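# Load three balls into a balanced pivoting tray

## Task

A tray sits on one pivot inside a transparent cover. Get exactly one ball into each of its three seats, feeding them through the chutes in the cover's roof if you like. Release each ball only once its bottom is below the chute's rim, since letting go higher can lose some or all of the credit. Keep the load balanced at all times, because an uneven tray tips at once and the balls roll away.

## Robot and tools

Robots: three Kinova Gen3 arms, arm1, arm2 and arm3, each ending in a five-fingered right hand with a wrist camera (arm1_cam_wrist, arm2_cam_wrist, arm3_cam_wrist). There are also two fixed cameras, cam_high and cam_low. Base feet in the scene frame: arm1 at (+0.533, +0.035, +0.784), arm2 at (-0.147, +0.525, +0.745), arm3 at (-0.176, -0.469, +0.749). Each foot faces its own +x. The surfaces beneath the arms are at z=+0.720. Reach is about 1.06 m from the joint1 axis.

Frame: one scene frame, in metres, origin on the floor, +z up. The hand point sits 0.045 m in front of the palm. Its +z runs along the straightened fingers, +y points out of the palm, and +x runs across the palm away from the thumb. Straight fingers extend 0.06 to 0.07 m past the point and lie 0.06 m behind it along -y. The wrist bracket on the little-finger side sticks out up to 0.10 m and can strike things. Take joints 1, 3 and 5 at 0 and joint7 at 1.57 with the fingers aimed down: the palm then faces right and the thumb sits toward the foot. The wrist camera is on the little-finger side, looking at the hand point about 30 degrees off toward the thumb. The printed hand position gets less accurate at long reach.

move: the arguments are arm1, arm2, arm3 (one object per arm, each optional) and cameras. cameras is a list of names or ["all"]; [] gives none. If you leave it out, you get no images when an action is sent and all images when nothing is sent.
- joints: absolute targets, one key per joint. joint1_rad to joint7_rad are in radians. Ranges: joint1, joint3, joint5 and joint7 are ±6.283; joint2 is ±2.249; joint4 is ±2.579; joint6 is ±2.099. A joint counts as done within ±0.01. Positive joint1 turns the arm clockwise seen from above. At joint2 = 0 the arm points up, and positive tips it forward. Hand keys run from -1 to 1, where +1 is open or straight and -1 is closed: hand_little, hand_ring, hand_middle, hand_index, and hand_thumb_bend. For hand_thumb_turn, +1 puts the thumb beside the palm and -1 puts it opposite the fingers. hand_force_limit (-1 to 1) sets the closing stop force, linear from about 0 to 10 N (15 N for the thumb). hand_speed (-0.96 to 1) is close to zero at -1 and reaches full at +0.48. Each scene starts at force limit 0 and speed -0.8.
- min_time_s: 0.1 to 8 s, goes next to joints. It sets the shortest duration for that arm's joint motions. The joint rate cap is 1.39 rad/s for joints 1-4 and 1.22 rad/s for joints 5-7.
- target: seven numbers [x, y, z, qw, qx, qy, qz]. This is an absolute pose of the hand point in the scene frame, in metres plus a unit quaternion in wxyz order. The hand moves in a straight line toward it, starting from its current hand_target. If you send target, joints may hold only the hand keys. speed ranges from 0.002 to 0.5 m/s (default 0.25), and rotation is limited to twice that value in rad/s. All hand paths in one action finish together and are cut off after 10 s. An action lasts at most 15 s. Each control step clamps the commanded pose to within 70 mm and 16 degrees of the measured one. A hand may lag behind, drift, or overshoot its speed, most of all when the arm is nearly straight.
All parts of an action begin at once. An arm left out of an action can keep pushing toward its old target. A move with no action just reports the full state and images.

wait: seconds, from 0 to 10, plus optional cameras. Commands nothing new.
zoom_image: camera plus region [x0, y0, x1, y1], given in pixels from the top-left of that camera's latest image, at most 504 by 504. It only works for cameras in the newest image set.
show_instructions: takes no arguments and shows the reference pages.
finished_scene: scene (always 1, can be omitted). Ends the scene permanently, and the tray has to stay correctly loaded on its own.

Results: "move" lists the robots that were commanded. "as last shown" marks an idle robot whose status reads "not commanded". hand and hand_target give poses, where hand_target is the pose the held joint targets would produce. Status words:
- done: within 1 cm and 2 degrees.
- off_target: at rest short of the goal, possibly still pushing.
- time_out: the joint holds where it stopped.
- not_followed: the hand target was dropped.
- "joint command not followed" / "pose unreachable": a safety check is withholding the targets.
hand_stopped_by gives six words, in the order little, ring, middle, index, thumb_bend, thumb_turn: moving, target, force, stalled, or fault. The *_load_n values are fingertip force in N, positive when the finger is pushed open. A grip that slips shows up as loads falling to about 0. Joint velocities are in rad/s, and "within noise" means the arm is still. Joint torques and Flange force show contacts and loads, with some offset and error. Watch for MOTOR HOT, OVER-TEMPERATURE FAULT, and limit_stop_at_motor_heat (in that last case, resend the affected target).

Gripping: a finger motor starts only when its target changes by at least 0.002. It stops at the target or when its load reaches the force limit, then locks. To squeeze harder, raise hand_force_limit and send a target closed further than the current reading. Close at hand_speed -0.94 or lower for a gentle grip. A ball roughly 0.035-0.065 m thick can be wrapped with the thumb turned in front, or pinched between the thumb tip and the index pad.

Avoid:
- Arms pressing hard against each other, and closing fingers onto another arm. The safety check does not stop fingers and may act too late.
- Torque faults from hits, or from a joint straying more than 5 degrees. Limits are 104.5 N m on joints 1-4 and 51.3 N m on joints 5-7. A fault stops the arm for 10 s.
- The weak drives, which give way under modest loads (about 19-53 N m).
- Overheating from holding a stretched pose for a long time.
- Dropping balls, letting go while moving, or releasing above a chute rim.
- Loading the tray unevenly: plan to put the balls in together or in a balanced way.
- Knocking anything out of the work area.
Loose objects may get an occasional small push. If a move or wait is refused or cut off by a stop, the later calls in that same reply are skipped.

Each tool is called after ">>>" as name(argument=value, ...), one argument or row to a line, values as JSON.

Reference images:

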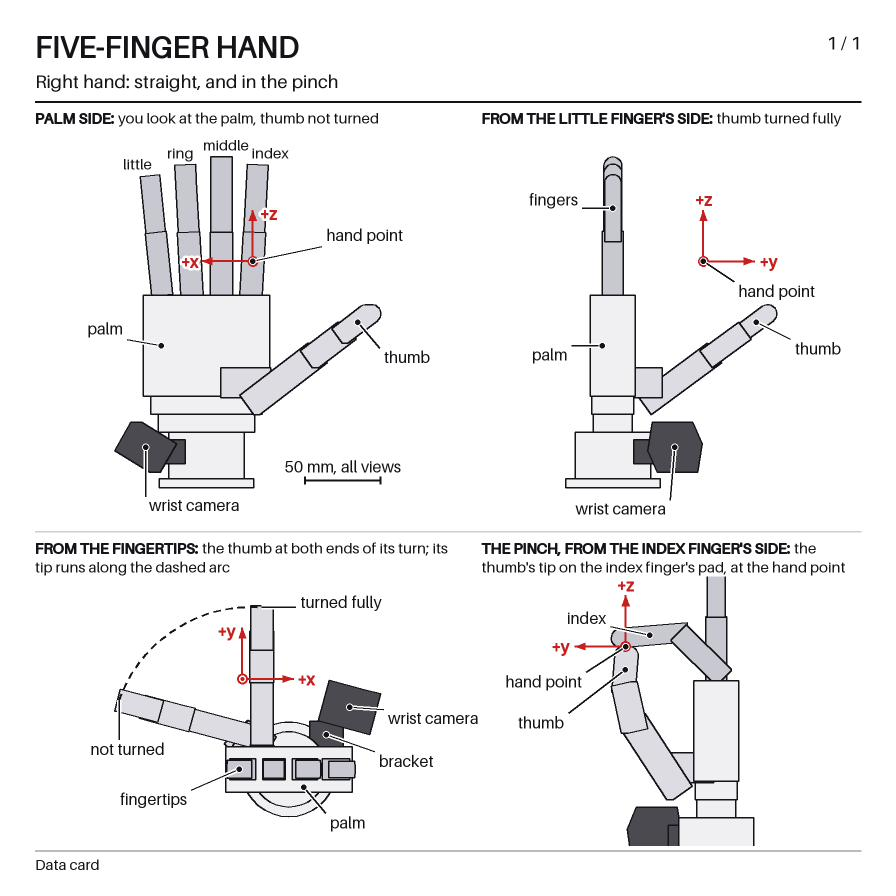

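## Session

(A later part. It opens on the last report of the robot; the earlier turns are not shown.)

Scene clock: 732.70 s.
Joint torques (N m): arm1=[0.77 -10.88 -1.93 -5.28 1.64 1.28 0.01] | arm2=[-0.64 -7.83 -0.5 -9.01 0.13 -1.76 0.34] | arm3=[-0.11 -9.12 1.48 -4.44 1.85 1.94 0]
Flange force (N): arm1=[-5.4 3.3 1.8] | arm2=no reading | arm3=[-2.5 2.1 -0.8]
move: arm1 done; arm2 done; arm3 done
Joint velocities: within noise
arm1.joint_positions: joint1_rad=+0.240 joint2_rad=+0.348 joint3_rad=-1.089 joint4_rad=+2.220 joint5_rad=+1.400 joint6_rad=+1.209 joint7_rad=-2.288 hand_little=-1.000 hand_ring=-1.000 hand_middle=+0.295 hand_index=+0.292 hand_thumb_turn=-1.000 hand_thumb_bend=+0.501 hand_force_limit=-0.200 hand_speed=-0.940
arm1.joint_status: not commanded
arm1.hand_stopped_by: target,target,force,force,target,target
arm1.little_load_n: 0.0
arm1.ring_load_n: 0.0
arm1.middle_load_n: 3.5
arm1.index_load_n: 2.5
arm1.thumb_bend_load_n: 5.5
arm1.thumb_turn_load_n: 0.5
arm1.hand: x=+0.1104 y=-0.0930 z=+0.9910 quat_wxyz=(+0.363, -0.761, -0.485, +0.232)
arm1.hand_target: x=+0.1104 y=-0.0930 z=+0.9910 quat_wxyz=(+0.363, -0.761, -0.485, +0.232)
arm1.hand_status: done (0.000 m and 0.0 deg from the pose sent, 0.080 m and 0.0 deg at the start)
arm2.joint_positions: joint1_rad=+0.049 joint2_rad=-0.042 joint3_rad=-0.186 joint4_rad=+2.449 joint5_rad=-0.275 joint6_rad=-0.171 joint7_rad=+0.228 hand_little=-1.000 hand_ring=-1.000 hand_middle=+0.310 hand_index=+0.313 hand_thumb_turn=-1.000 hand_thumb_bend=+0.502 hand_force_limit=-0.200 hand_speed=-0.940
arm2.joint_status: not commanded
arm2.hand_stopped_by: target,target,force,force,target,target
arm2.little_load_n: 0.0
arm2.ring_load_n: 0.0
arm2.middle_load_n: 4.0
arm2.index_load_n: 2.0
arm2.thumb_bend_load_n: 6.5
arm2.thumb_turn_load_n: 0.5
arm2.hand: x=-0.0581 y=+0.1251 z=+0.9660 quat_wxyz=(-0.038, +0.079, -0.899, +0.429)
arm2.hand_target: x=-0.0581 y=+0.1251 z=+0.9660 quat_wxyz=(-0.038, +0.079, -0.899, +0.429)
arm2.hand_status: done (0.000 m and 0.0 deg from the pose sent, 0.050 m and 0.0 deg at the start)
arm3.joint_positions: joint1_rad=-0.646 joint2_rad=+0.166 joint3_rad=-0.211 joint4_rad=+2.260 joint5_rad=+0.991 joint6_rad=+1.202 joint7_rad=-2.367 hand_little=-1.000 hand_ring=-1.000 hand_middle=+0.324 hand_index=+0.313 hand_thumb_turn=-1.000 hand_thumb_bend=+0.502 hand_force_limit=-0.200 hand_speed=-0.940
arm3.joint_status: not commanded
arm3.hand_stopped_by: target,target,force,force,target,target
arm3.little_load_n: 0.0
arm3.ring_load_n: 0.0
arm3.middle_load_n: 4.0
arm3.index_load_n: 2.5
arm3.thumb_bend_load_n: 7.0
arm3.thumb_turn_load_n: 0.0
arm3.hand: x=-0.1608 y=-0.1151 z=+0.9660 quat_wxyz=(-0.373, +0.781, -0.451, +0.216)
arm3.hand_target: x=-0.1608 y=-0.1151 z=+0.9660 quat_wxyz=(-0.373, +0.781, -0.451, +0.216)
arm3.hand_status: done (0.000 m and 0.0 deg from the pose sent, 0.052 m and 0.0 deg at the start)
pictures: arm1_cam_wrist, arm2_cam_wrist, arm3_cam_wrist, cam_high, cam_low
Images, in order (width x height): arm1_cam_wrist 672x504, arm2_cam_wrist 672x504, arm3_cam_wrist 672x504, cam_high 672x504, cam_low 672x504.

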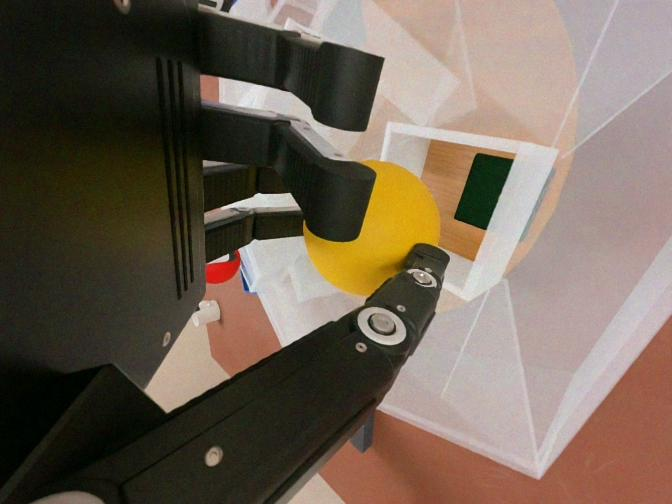

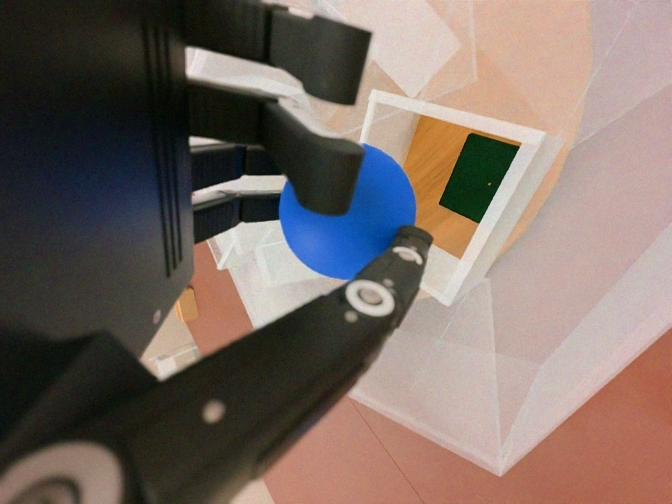

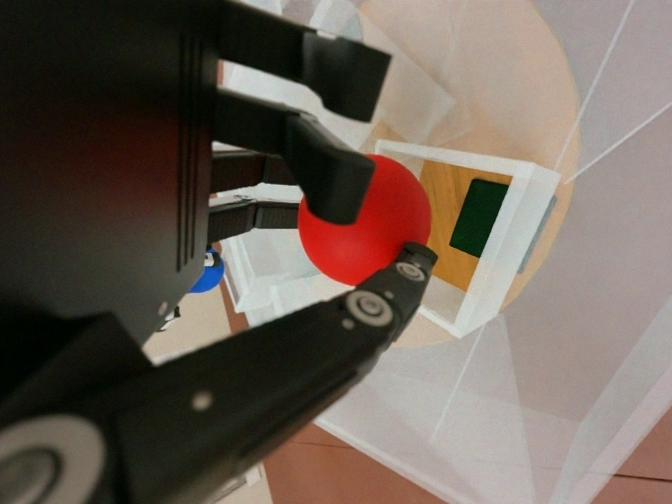

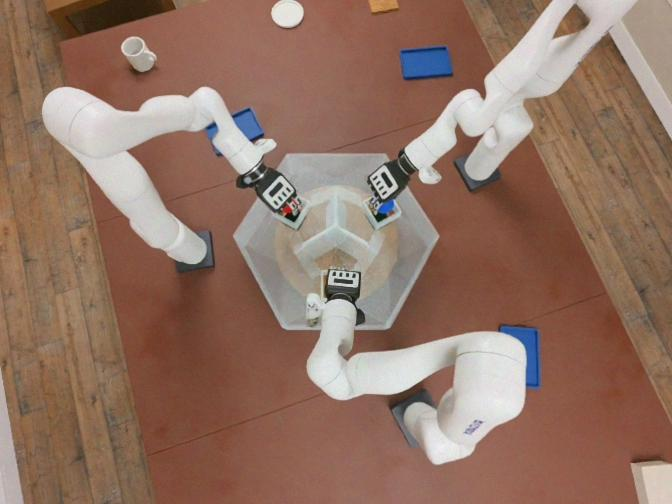

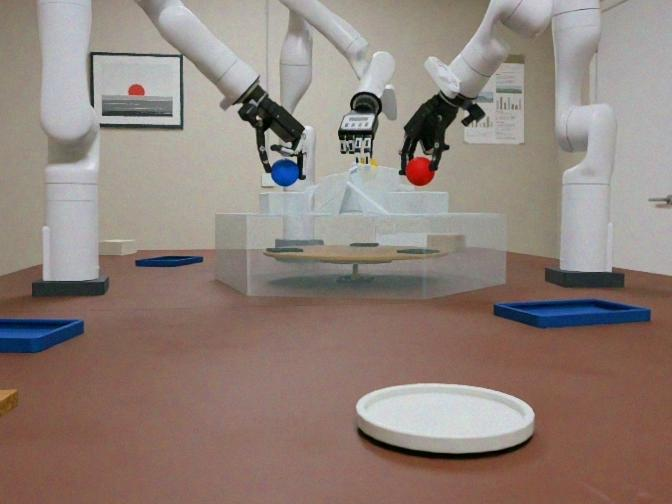

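>>> move(
  arm1={"target": [0.1014, -0.088, 0.952, 0.3633, -0.7607, -0.4847, 0.2315], "speed": 0.05},
  arm2={"target": [-0.0626, 0.1271, 0.952, 0.0375, -0.0786, 0.8985, -0.4291], "speed": 0.04},
  arm3={"target": [-0.1638, -0.1111, 0.952, 0.3730, -0.7811, 0.4510, -0.2154], "speed": 0.04},
  cameras=["all"],
)

>>> zoom_image(
  camera="cam_low",
  region=[380, 150, 460, 220],
)

>>> zoom_image(
  camera="cam_low",
  region=[250, 150, 330, 220],
)

>>> zoom_image(
  camera="arm3_cam_wrist",
  region=[290, 80, 600, 360],
)

>>> zoom_image(
  camera="arm2_cam_wrist",
  region=[260, 80, 570, 360],
)

>>> zoom_image(
  camera="arm1_cam_wrist",
  region=[290, 80, 600, 360],
)

>>> zoom_image(
  camera="cam_high",
  region=[260, 180, 320, 240],
)

>>> zoom_image(
  camera="cam_high",
  region=[355, 175, 415, 235],
)

>>> zoom_image(
  camera="cam_high",
  region=[310, 250, 370, 310],
)

Scene clock: 879.27 s.
Joint torques (N m): arm1=[0.72 -12.29 -2.25 -4.25 1.46 1.48 0] | arm2=[-0.59 -8.06 -0.66 -8.55 -0.02 -1.75 0.21] | arm3=[-0.11 -9.65 1.49 -4.06 1.78 2 0.03]
Flange force (N): arm1=[-4.7 3.2 1.7] | arm2=no reading | arm3=[-2.7 2.2 -0.7]
move: arm1 done; arm2 done; arm3 done
Joint velocities: within noise
arm1.joint_positions: joint1_rad=+0.184 joint2_rad=+0.469 joint3_rad=-1.032 joint4_rad=+2.269 joint5_rad=+1.524 joint6_rad=+1.249 joint7_rad=-2.428 hand_little=-1.000 hand_ring=-1.000 hand_middle=+0.295 hand_index=+0.292 hand_thumb_turn=-1.000 hand_thumb_bend=+0.501 hand_force_limit=-0.200 hand_speed=-0.940
arm1.joint_status: not commanded
arm1.hand_stopped_by: target,target,force,force,target,target
arm1.little_load_n: 0.0
arm1.ring_load_n: 0.0
arm1.middle_load_n: 3.5
arm1.index_load_n: 2.5
arm1.thumb_bend_load_n: 5.5
arm1.thumb_turn_load_n: 0.5
arm1.hand: x=+0.1014 y=-0.0880 z=+0.9520 quat_wxyz=(+0.363, -0.761, -0.485, +0.232)
arm1.hand_target: x=+0.1014 y=-0.0880 z=+0.9520 quat_wxyz=(+0.363, -0.761, -0.485, +0.232)
arm1.hand_status: done (0.000 m and 0.0 deg from the pose sent, 0.040 m and 0.0 deg at the start)
arm2.joint_positions: joint1_rad=+0.039 joint2_rad=-0.008 joint3_rad=-0.161 joint4_rad=+2.486 joint5_rad=-0.167 joint6_rad=-0.239 joint7_rad=+0.132 hand_little=-1.000 hand_ring=-1.000 hand_middle=+0.310 hand_index=+0.313 hand_thumb_turn=-1.000 hand_thumb_bend=+0.502 hand_force_limit=-0.200 hand_speed=-0.940
arm2.joint_status: not commanded
arm2.hand_stopped_by: target,target,force,force,target,target
arm2.little_load_n: 0.0
arm2.ring_load_n: 0.0
arm2.middle_load_n: 3.5
arm2.index_load_n: 2.5
arm2.thumb_bend_load_n: 6.5
arm2.thumb_turn_load_n: 0.5
arm2.hand: x=-0.0626 y=+0.1271 z=+0.9520 quat_wxyz=(-0.038, +0.079, -0.899, +0.429)
arm2.hand_target: x=-0.0626 y=+0.1271 z=+0.9520 quat_wxyz=(-0.038, +0.079, -0.899, +0.429)
arm2.hand_status: done (0.000 m and 0.0 deg from the pose sent, 0.015 m and 0.0 deg at the start)
arm3.joint_positions: joint1_rad=-0.651 joint2_rad=+0.210 joint3_rad=-0.211 joint4_rad=+2.271 joint5_rad=+1.014 joint6_rad=+1.181 joint7_rad=-2.420 hand_little=-1.000 hand_ring=-1.000 hand_middle=+0.324 hand_index=+0.313 hand_thumb_turn=-1.000 hand_thumb_bend=+0.502 hand_force_limit=-0.200 hand_speed=-0.940
arm3.joint_status: not commanded
arm3.hand_stopped_by: target,target,force,force,target,target
arm3.little_load_n: 0.0
arm3.ring_load_n: 0.0
arm3.middle_load_n: 4.0
arm3.index_load_n: 2.5
arm3.thumb_bend_load_n: 7.0
arm3.thumb_turn_load_n: 0.0
arm3.hand: x=-0.1638 y=-0.1111 z=+0.9520 quat_wxyz=(-0.373, +0.781, -0.451, +0.216)
arm3.hand_target: x=-0.1638 y=-0.1111 z=+0.9520 quat_wxyz=(-0.373, +0.781, -0.451, +0.216)
arm3.hand_status: done (0.000 m and 0.0 deg from the pose sent, 0.015 m and 0.0 deg at the start)
pictures: arm1_cam_wrist, arm2_cam_wrist, arm3_cam_wrist, cam_high, cam_low
Images, in order (width x height): arm1_cam_wrist 672x504, arm2_cam_wrist 672x504, arm3_cam_wrist 672x504, cam_high 672x504, cam_low 672x504.

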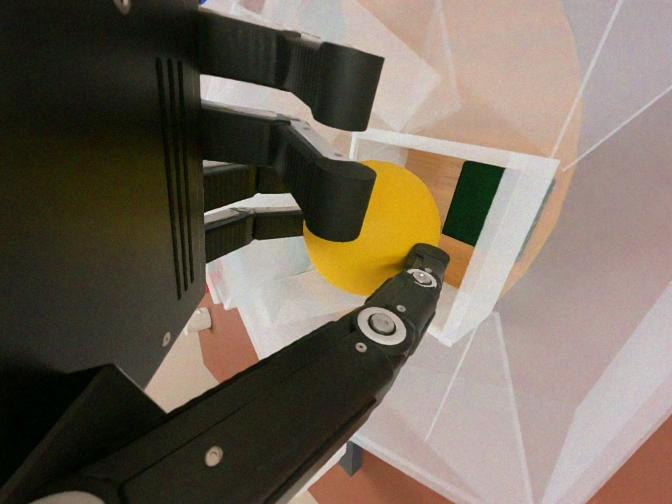

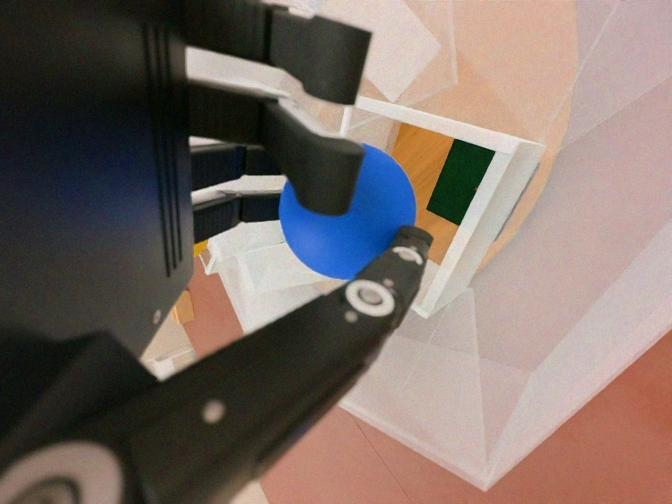

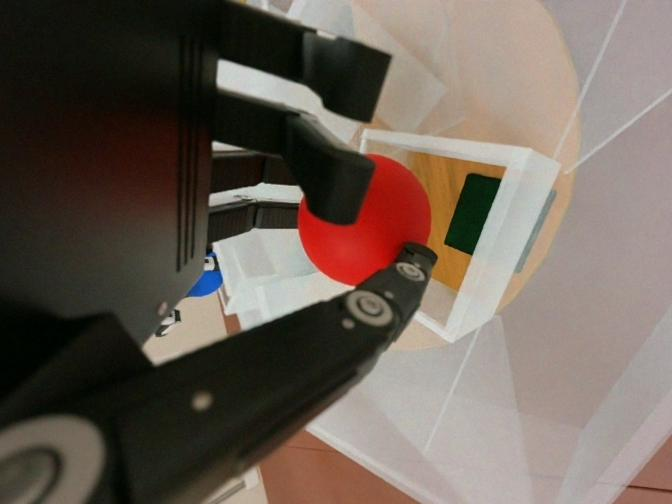

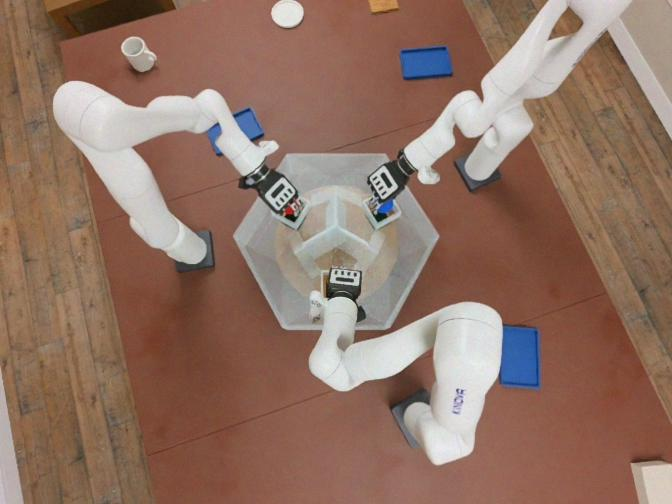

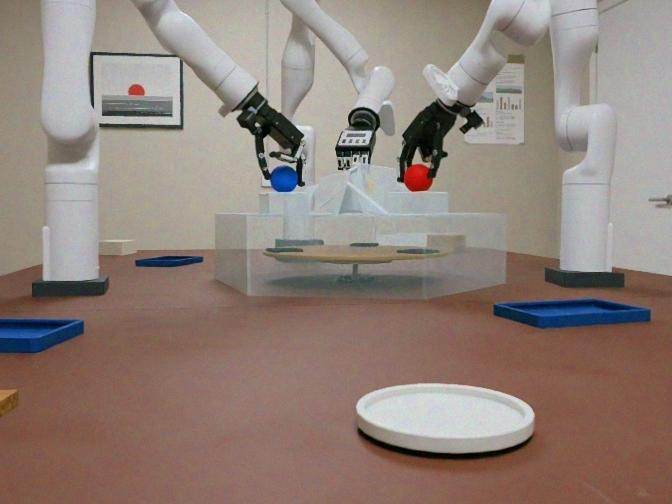

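Scaled by 6.300 from the camera's image (finer frame: 960x720).

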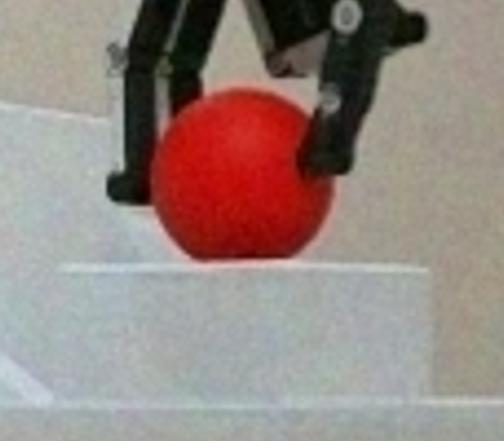

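Scaled by 6.300 from the camera's image (finer frame: 960x720).

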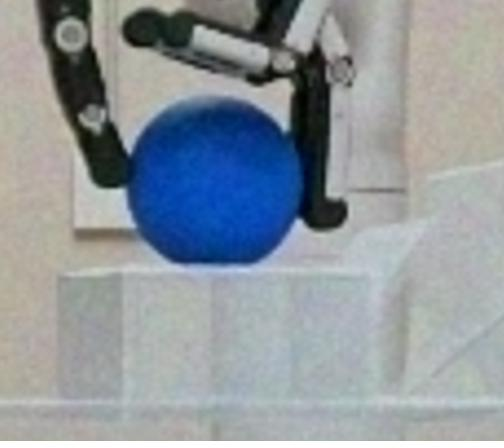

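Scaled by 1.626 from the camera's image (finer frame: 960x720).

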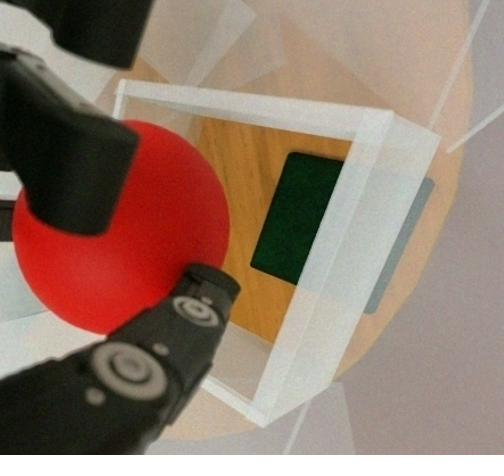

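Scaled by 1.626 from the camera's image (finer frame: 960x720).

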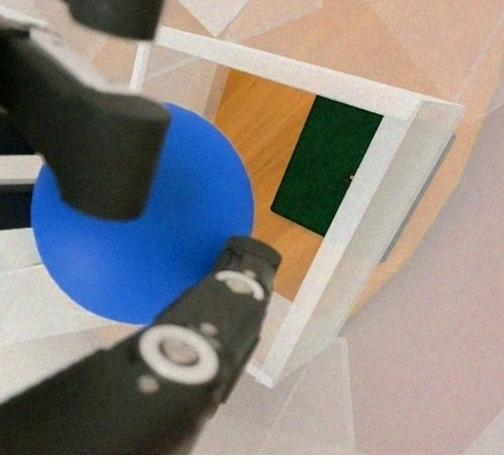

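Scaled by 1.626 from the camera's image (finer frame: 960x720).

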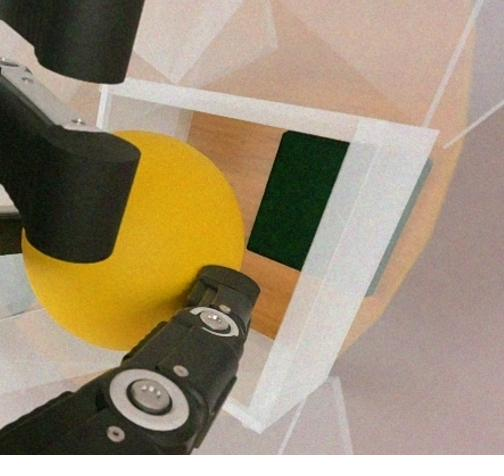

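Scaled by 8.400 from the camera's image (finer frame: 960x720).

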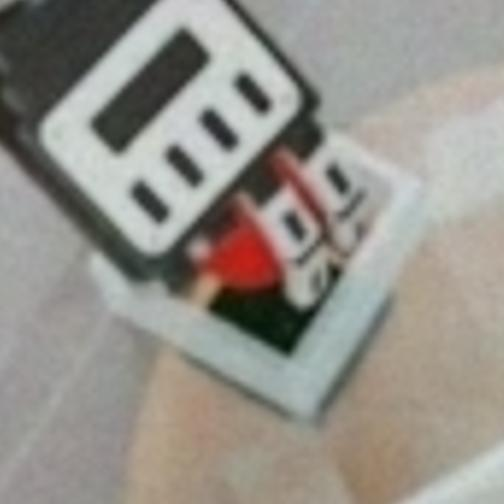

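Scaled by 8.400 from the camera's image (finer frame: 960x720).

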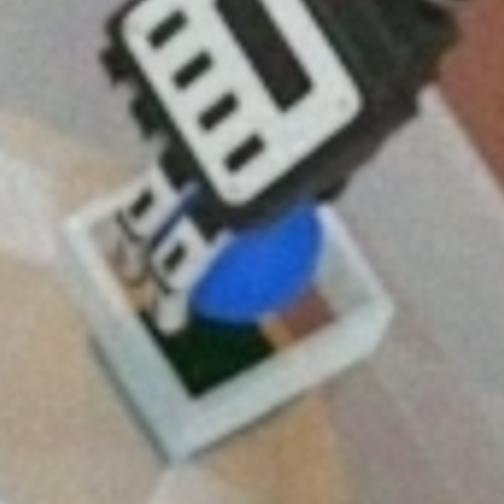

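Scaled by 8.400 from the camera's image (finer frame: 960x720).

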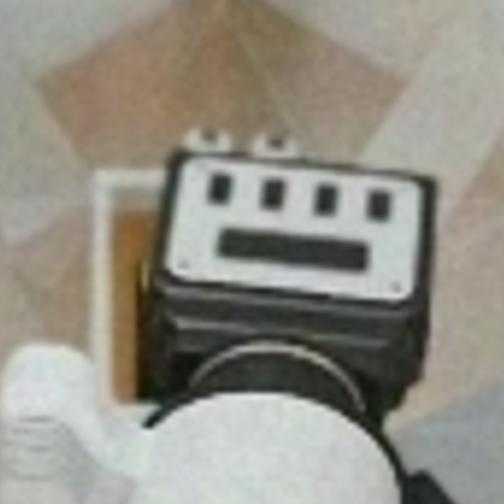

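>>> zoom_image(
  camera="cam_low",
  region=[320, 140, 410, 220],
)

Scaled by 5.600 from the camera's image (finer frame: 960x720).

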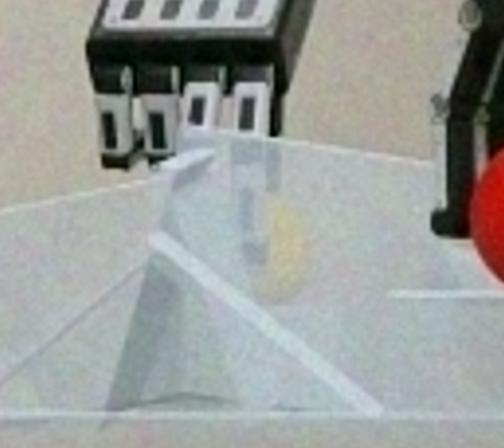

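>>> move(
  arm1={"target":[0.0984,-0.0890,0.943,0.3633,-0.7607,-0.4847,0.2315],"speed":0.03},
  arm2={"target":[-0.0636,0.1251,0.943,0.0375,-0.0786,0.8985,-0.4291],"speed":0.03},
  arm3={"target":[-0.1638,-0.1111,0.943,0.3730,-0.7811,0.4510,-0.2154],"speed":0.03},
  cameras=["all"],
)

>>> zoom_image(
  camera="cam_low",
  region=[240, 140, 470, 300],
)

>>> zoom_image(
  camera="cam_high",
  region=[250, 160, 430, 320],
)

Scene clock: 945.17 s.
Joint torques (N m): arm1=[0.75 -12.66 -2.32 -4.07 1.4 1.54 0.02] | arm2=[-0.64 -8.33 -0.6 -8.19 -0.04 -1.8 0.24] | arm3=[-0.08 -9.75 1.51 -3.84 1.73 2.05 0]
Flange force (N): arm1=[-4.4 3.3 1.7] | arm2=no reading | arm3=[-2.5 2.1 -0.9]
move: arm1 done; arm2 done; arm3 done
Joint velocities: within noise
arm1.joint_positions: joint1_rad=+0.167 joint2_rad=+0.500 joint3_rad=-1.018 joint4_rad=+2.272 joint5_rad=+1.551 joint6_rad=+1.263 joint7_rad=-2.456 hand_little=-1.000 hand_ring=-1.000 hand_middle=+0.295 hand_index=+0.292 hand_thumb_turn=-1.000 hand_thumb_bend=+0.501 hand_force_limit=-0.200 hand_speed=-0.940
arm1.joint_status: not commanded
arm1.hand_stopped_by: target,target,force,force,target,target
arm1.little_load_n: 0.0
arm1.ring_load_n: 0.0
arm1.middle_load_n: 3.0
arm1.index_load_n: 2.5
arm1.thumb_bend_load_n: 5.5
arm1.thumb_turn_load_n: 0.5
arm1.hand: x=+0.0984 y=-0.0890 z=+0.9430 quat_wxyz=(+0.363, -0.761, -0.485, +0.232)
arm1.hand_target: x=+0.0984 y=-0.0890 z=+0.9430 quat_wxyz=(+0.363, -0.761, -0.485, +0.232)
arm1.hand_status: done (0.000 m and 0.0 deg from the pose sent, 0.010 m and 0.0 deg at the start)
arm2.joint_positions: joint1_rad=+0.040 joint2_rad=+0.025 joint3_rad=-0.160 joint4_rad=+2.500 joint5_rad=-0.143 joint6_rad=-0.286 joint7_rad=+0.114 hand_little=-1.000 hand_ring=-1.000 hand_middle=+0.310 hand_index=+0.313 hand_thumb_turn=-1.000 hand_thumb_bend=+0.502 hand_force_limit=-0.200 hand_speed=-0.940
arm2.joint_status: not commanded
arm2.hand_stopped_by: target,target,force,force,target,target
arm2.little_load_n: 0.0
arm2.ring_load_n: 0.0
arm2.middle_load_n: 4.0
arm2.index_load_n: 2.5
arm2.thumb_bend_load_n: 6.5
arm2.thumb_turn_load_n: 0.5
arm2.hand: x=-0.0636 y=+0.1251 z=+0.9430 quat_wxyz=(-0.038, +0.079, -0.899, +0.429)
arm2.hand_target: x=-0.0636 y=+0.1251 z=+0.9430 quat_wxyz=(-0.038, +0.079, -0.899, +0.429)
arm2.hand_status: done (0.000 m and 0.0 deg from the pose sent, 0.009 m and 0.0 deg at the start)
arm3.joint_positions: joint1_rad=-0.654 joint2_rad=+0.232 joint3_rad=-0.210 joint4_rad=+2.286 joint5_rad=+1.030 joint6_rad=+1.165 joint7_rad=-2.456 hand_little=-1.000 hand_ring=-1.000 hand_middle=+0.324 hand_index=+0.313 hand_thumb_turn=-1.000 hand_thumb_bend=+0.502 hand_force_limit=-0.200 hand_speed=-0.940
arm3.joint_status: not commanded
arm3.hand_stopped_by: target,target,force,force,target,target
arm3.little_load_n: 0.0
arm3.ring_load_n: 0.0
arm3.middle_load_n: 4.0
arm3.index_load_n: 2.5
arm3.thumb_bend_load_n: 7.0
arm3.thumb_turn_load_n: 0.5
arm3.hand: x=-0.1638 y=-0.1111 z=+0.9430 quat_wxyz=(-0.373, +0.781, -0.451, +0.216)
arm3.hand_target: x=-0.1638 y=-0.1111 z=+0.9430 quat_wxyz=(-0.373, +0.781, -0.451, +0.216)
arm3.hand_status: done (0.000 m and 0.0 deg from the pose sent, 0.009 m and 0.0 deg at the start)
pictures: arm1_cam_wrist, arm2_cam_wrist, arm3_cam_wrist, cam_high, cam_low
Images, in order (width x height): arm1_cam_wrist 672x504, arm2_cam_wrist 672x504, arm3_cam_wrist 672x504, cam_high 672x504, cam_low 672x504.

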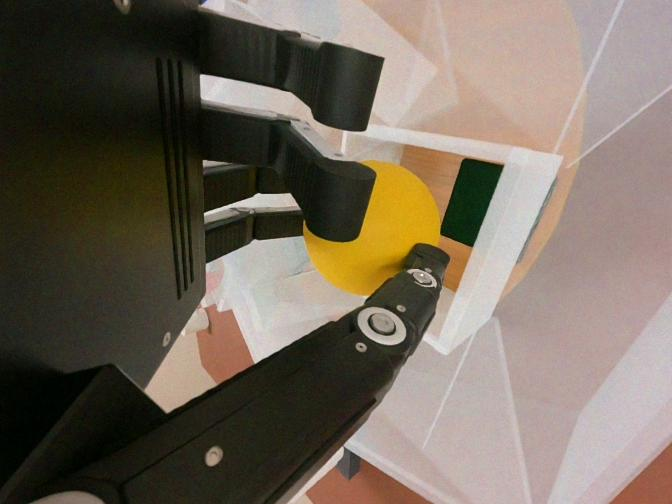

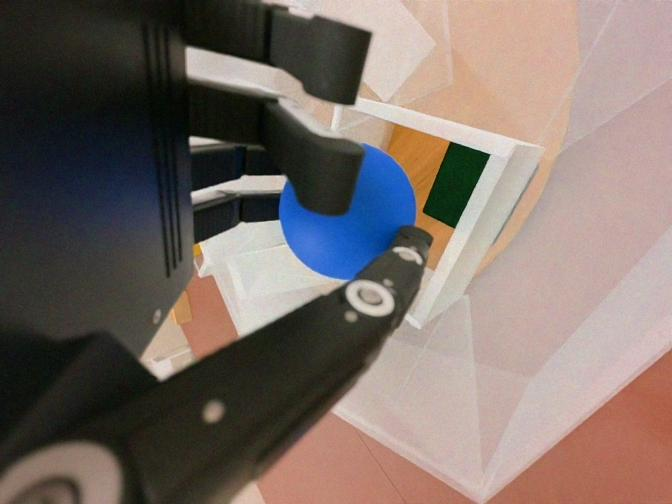

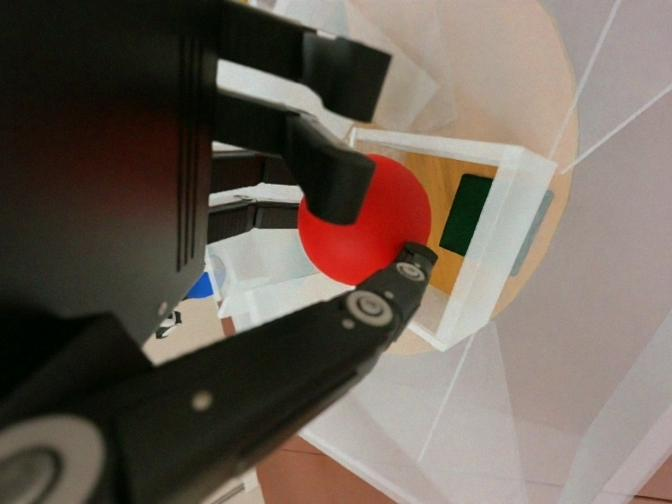

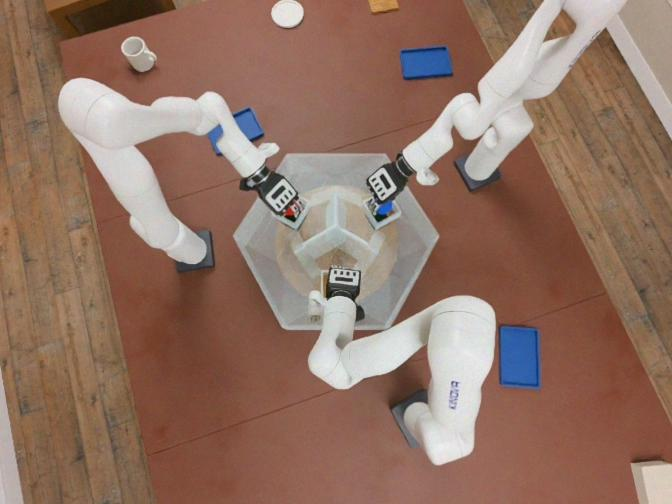

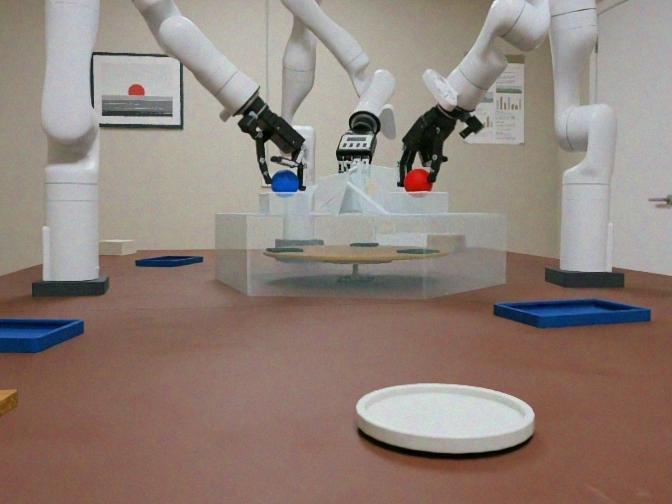

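Scaled by 2.191 from the camera's image (finer frame: 960x720).

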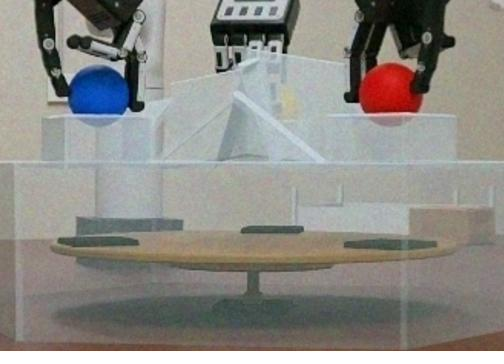

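Scaled by 2.800 from the camera's image (finer frame: 960x720).

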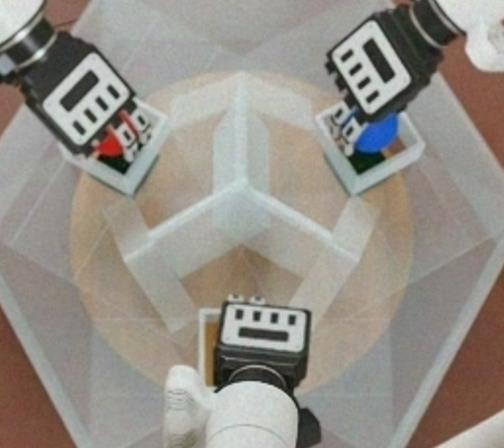

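>>> zoom_image(
  camera="cam_low",
  region=[250, 150, 330, 220],
)

>>> zoom_image(
  camera="cam_low",
  region=[380, 150, 460, 220],
)

>>> zoom_image(
  camera="cam_low",
  region=[320, 140, 400, 210],
)

Scaled by 6.300 from the camera's image (finer frame: 960x720).

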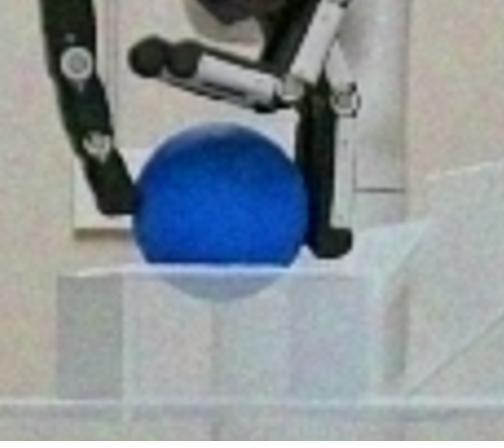

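Scaled by 6.300 from the camera's image (finer frame: 960x720).

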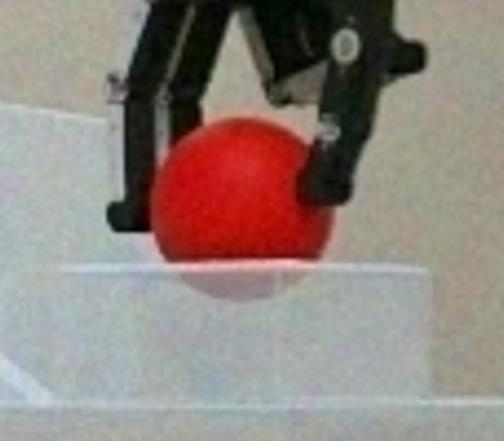

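Scaled by 6.300 from the camera's image (finer frame: 960x720).

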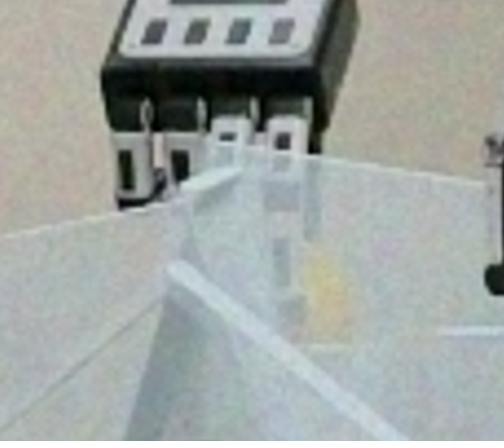

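>>> move(
  arm1={"joints":{"hand_speed":1,"hand_index":0.6,"hand_middle":0.6,"hand_thumb_bend":0.68}},
  arm2={"joints":{"hand_speed":1,"hand_index":0.6,"hand_middle":0.6,"hand_thumb_bend":0.68}},
  arm3={"joints":{"hand_speed":1,"hand_index":0.6,"hand_middle":0.6,"hand_thumb_bend":0.68}},
  cameras=["cam_high","cam_low"],
)

>>> zoom_image(
  camera="cam_low",
  region=[240, 140, 470, 300],
)

Scene clock: 965.97 s.
Joint torques (N m): arm1=[0.74 -11.93 -2.17 -3.72 1.17 1.29 0.05] | arm2=[-0.63 -7.64 -0.62 -7.64 0 -1.45 0.28] | arm3=[-0.03 -9.28 1.43 -3.57 1.52 1.77 0.02]
Flange force (N): arm1=[-4.3 2.1 0.6] | arm2=no reading | arm3=[-2.5 0.9 -2.0]
move: arm1 done; arm2 done; arm3 done
Joint velocities: within noise
arm1.joint_positions: joint1_rad=+0.167 joint2_rad=+0.500 joint3_rad=-1.018 joint4_rad=+2.272 joint5_rad=+1.551 joint6_rad=+1.263 joint7_rad=-2.456 hand_little=-1.000 hand_ring=-1.000 hand_middle=+0.600 hand_index=+0.600 hand_thumb_turn=-1.000 hand_thumb_bend=+0.680 hand_force_limit=-0.200 hand_speed=+1.000
arm1.joint_status: all done
arm1.hand_stopped_by: target,target,target,target,target,target
arm1.little_load_n: 0.0
arm1.ring_load_n: 0.5
arm1.middle_load_n: 0.0
arm1.index_load_n: 0.0
arm1.thumb_bend_load_n: 0.0
arm1.thumb_turn_load_n: 0.0
arm1.hand: x=+0.0984 y=-0.0890 z=+0.9430 quat_wxyz=(+0.363, -0.761, -0.485, +0.232)
arm1.hand_target: x=+0.0984 y=-0.0890 z=+0.9430 quat_wxyz=(+0.363, -0.761, -0.485, +0.232)
arm1.hand_status: not commanded
arm2.joint_positions: joint1_rad=+0.040 joint2_rad=+0.025 joint3_rad=-0.160 joint4_rad=+2.500 joint5_rad=-0.143 joint6_rad=-0.286 joint7_rad=+0.114 hand_little=-1.000 hand_ring=-1.000 hand_middle=+0.600 hand_index=+0.600 hand_thumb_turn=-1.000 hand_thumb_bend=+0.680 hand_force_limit=-0.200 hand_speed=+1.000
arm2.joint_status: all done
arm2.hand_stopped_by: target,target,target,target,target,target
arm2.little_load_n: 0.0
arm2.ring_load_n: 0.0
arm2.middle_load_n: 0.0
arm2.index_load_n: 0.0
arm2.thumb_bend_load_n: 0.0
arm2.thumb_turn_load_n: 0.5
arm2.hand: x=-0.0636 y=+0.1251 z=+0.9430 quat_wxyz=(-0.038, +0.079, -0.899, +0.429)
arm2.hand_target: x=-0.0636 y=+0.1251 z=+0.9430 quat_wxyz=(-0.038, +0.079, -0.899, +0.429)
arm2.hand_status: not commanded
arm3.joint_positions: joint1_rad=-0.654 joint2_rad=+0.232 joint3_rad=-0.210 joint4_rad=+2.286 joint5_rad=+1.030 joint6_rad=+1.165 joint7_rad=-2.456 hand_little=-1.000 hand_ring=-1.000 hand_middle=+0.600 hand_index=+0.600 hand_thumb_turn=-1.000 hand_thumb_bend=+0.680 hand_force_limit=-0.200 hand_speed=+1.000
arm3.joint_status: all done
arm3.hand_stopped_by: target,target,target,target,target,target
arm3.little_load_n: 0.0
arm3.ring_load_n: 0.0
arm3.middle_load_n: 0.0
arm3.index_load_n: 0.0
arm3.thumb_bend_load_n: 0.0
arm3.thumb_turn_load_n: 0.0
arm3.hand: x=-0.1638 y=-0.1111 z=+0.9430 quat_wxyz=(-0.373, +0.781, -0.451, +0.216)
arm3.hand_target: x=-0.1638 y=-0.1111 z=+0.9430 quat_wxyz=(-0.373, +0.781, -0.451, +0.216)
arm3.hand_status: not commanded
Images, in order (width x height): cam_high 672x504, cam_low 672x504.

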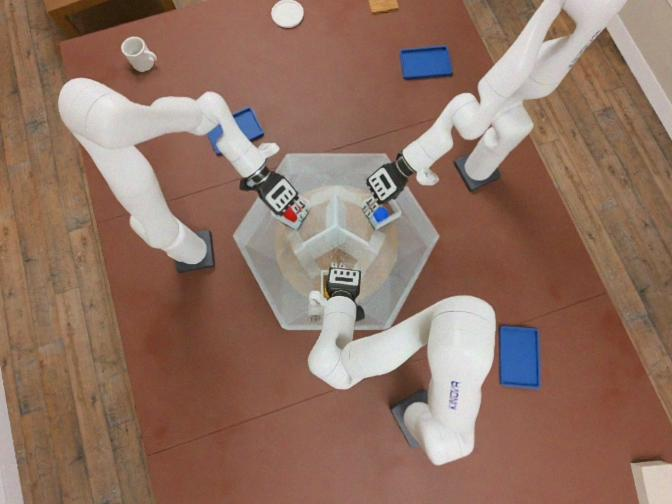

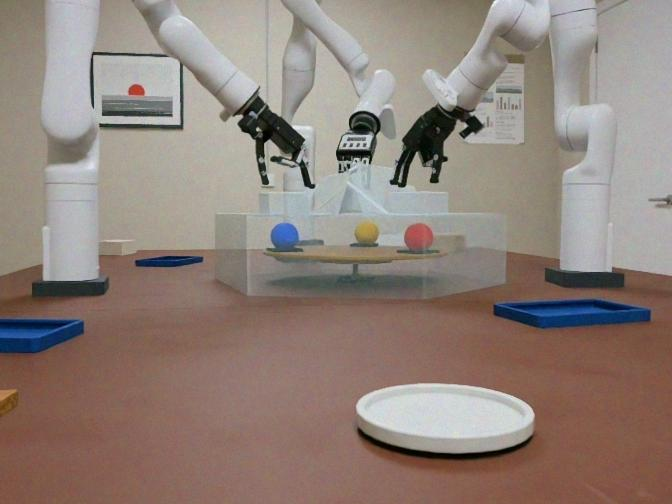

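Scaled by 2.191 from the camera's image (finer frame: 960x720).

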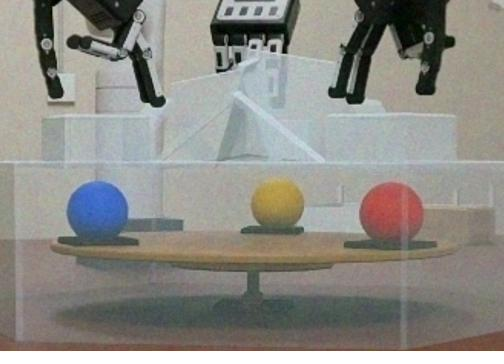

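>>> move(
  arm1={"target":[0.0984,-0.0890,1.023,0.3633,-0.7607,-0.4847,0.2315],"speed":0.08},
  arm2={"target":[-0.0636,0.1251,1.023,0.0375,-0.0786,0.8985,-0.4291],"speed":0.08},
  arm3={"target":[-0.1638,-0.1111,1.023,0.3730,-0.7811,0.4510,-0.2154],"speed":0.08},
  cameras=["cam_high","cam_low"],
)

>>> zoom_image(
  camera="cam_low",
  region=[240, 140, 470, 300],
)

Scene clock: 972.30 s.
Joint torques (N m): arm1=[0.68 -9.48 -1.59 -5.7 1.51 0.84 0.03] | arm2=[-0.63 -6.14 -0.45 -9.71 -0.09 -1.44 0.31] | arm3=[-0.11 -7.99 1.38 -5.31 1.93 1.37 0.02]
Flange force (N): arm1=[-5.3 1.1 0.8] | arm2=no reading | arm3=[-2.7 0.7 -2.1]
move: arm1 done; arm2 done; arm3 done
Joint velocities: within noise
arm1.joint_positions: joint1_rad=+0.326 joint2_rad=+0.275 joint3_rad=-1.107 joint4_rad=+2.146 joint5_rad=+1.333 joint6_rad=+1.153 joint7_rad=-2.130 hand_little=-1.000 hand_ring=-1.000 hand_middle=+0.600 hand_index=+0.600 hand_thumb_turn=-1.000 hand_thumb_bend=+0.680 hand_force_limit=-0.200 hand_speed=+1.000
arm1.joint_status: not commanded
arm1.hand_stopped_by: target,target,target,target,target,target
arm1.little_load_n: 0.0
arm1.ring_load_n: 0.0
arm1.middle_load_n: 0.0
arm1.index_load_n: 0.0
arm1.thumb_bend_load_n: 0.0
arm1.thumb_turn_load_n: 0.0
arm1.hand: x=+0.0984 y=-0.0890 z=+1.0230 quat_wxyz=(+0.363, -0.761, -0.485, +0.232)
arm1.hand_target: x=+0.0984 y=-0.0890 z=+1.0230 quat_wxyz=(+0.363, -0.761, -0.485, +0.232)
arm1.hand_status: done (0.000 m and 0.0 deg from the pose sent, 0.080 m and 0.0 deg at the start)
arm2.joint_positions: joint1_rad=+0.101 joint2_rad=-0.173 joint3_rad=-0.181 joint4_rad=+2.316 joint5_rad=-0.150 joint6_rad=+0.097 joint7_rad=+0.124 hand_little=-1.000 hand_ring=-1.000 hand_middle=+0.600 hand_index=+0.600 hand_thumb_turn=-1.000 hand_thumb_bend=+0.680 hand_force_limit=-0.200 hand_speed=+1.000
arm2.joint_status: not commanded
arm2.hand_stopped_by: target,target,target,target,target,target
arm2.little_load_n: 0.0
arm2.ring_load_n: 0.0
arm2.middle_load_n: 0.0
arm2.index_load_n: 0.0
arm2.thumb_bend_load_n: 0.0
arm2.thumb_turn_load_n: 0.0
arm2.hand: x=-0.0636 y=+0.1251 z=+1.0230 quat_wxyz=(-0.038, +0.079, -0.899, +0.429)
arm2.hand_target: x=-0.0636 y=+0.1251 z=+1.0230 quat_wxyz=(-0.038, +0.079, -0.899, +0.429)
arm2.hand_status: done (0.000 m and 0.0 deg from the pose sent, 0.080 m and 0.0 deg at the start)
arm3.joint_positions: joint1_rad=-0.634 joint2_rad=+0.065 joint3_rad=-0.207 joint4_rad=+2.135 joint5_rad=+0.920 joint6_rad=+1.312 joint7_rad=-2.159 hand_little=-1.000 hand_ring=-1.000 hand_middle=+0.600 hand_index=+0.600 hand_thumb_turn=-1.000 hand_thumb_bend=+0.680 hand_force_limit=-0.200 hand_speed=+1.000
arm3.joint_status: not commanded
arm3.hand_stopped_by: target,target,target,target,target,target
arm3.little_load_n: 0.0
arm3.ring_load_n: 0.0
arm3.middle_load_n: 0.0
arm3.index_load_n: 0.0
arm3.thumb_bend_load_n: 0.0
arm3.thumb_turn_load_n: 0.0
arm3.hand: x=-0.1638 y=-0.1111 z=+1.0230 quat_wxyz=(-0.373, +0.781, -0.451, +0.215)
arm3.hand_target: x=-0.1638 y=-0.1111 z=+1.0230 quat_wxyz=(-0.373, +0.781, -0.451, +0.215)
arm3.hand_status: done (0.000 m and 0.0 deg from the pose sent, 0.080 m and 0.0 deg at the start)
Images, in order (width x height): cam_high 672x504, cam_low 672x504.

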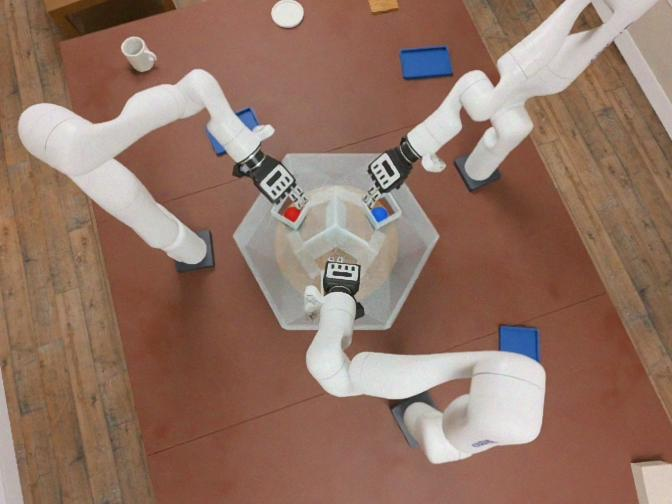

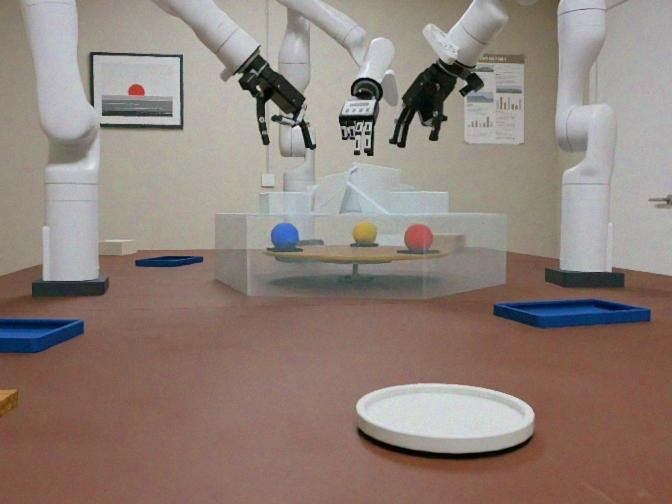

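Scaled by 2.191 from the camera's image (finer frame: 960x720).

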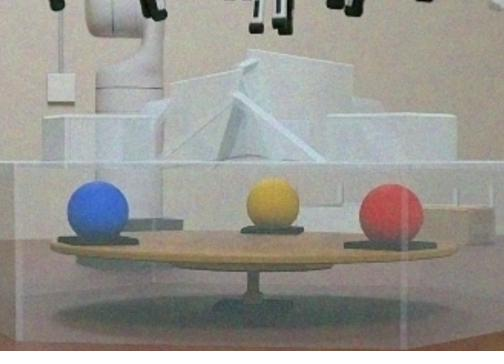

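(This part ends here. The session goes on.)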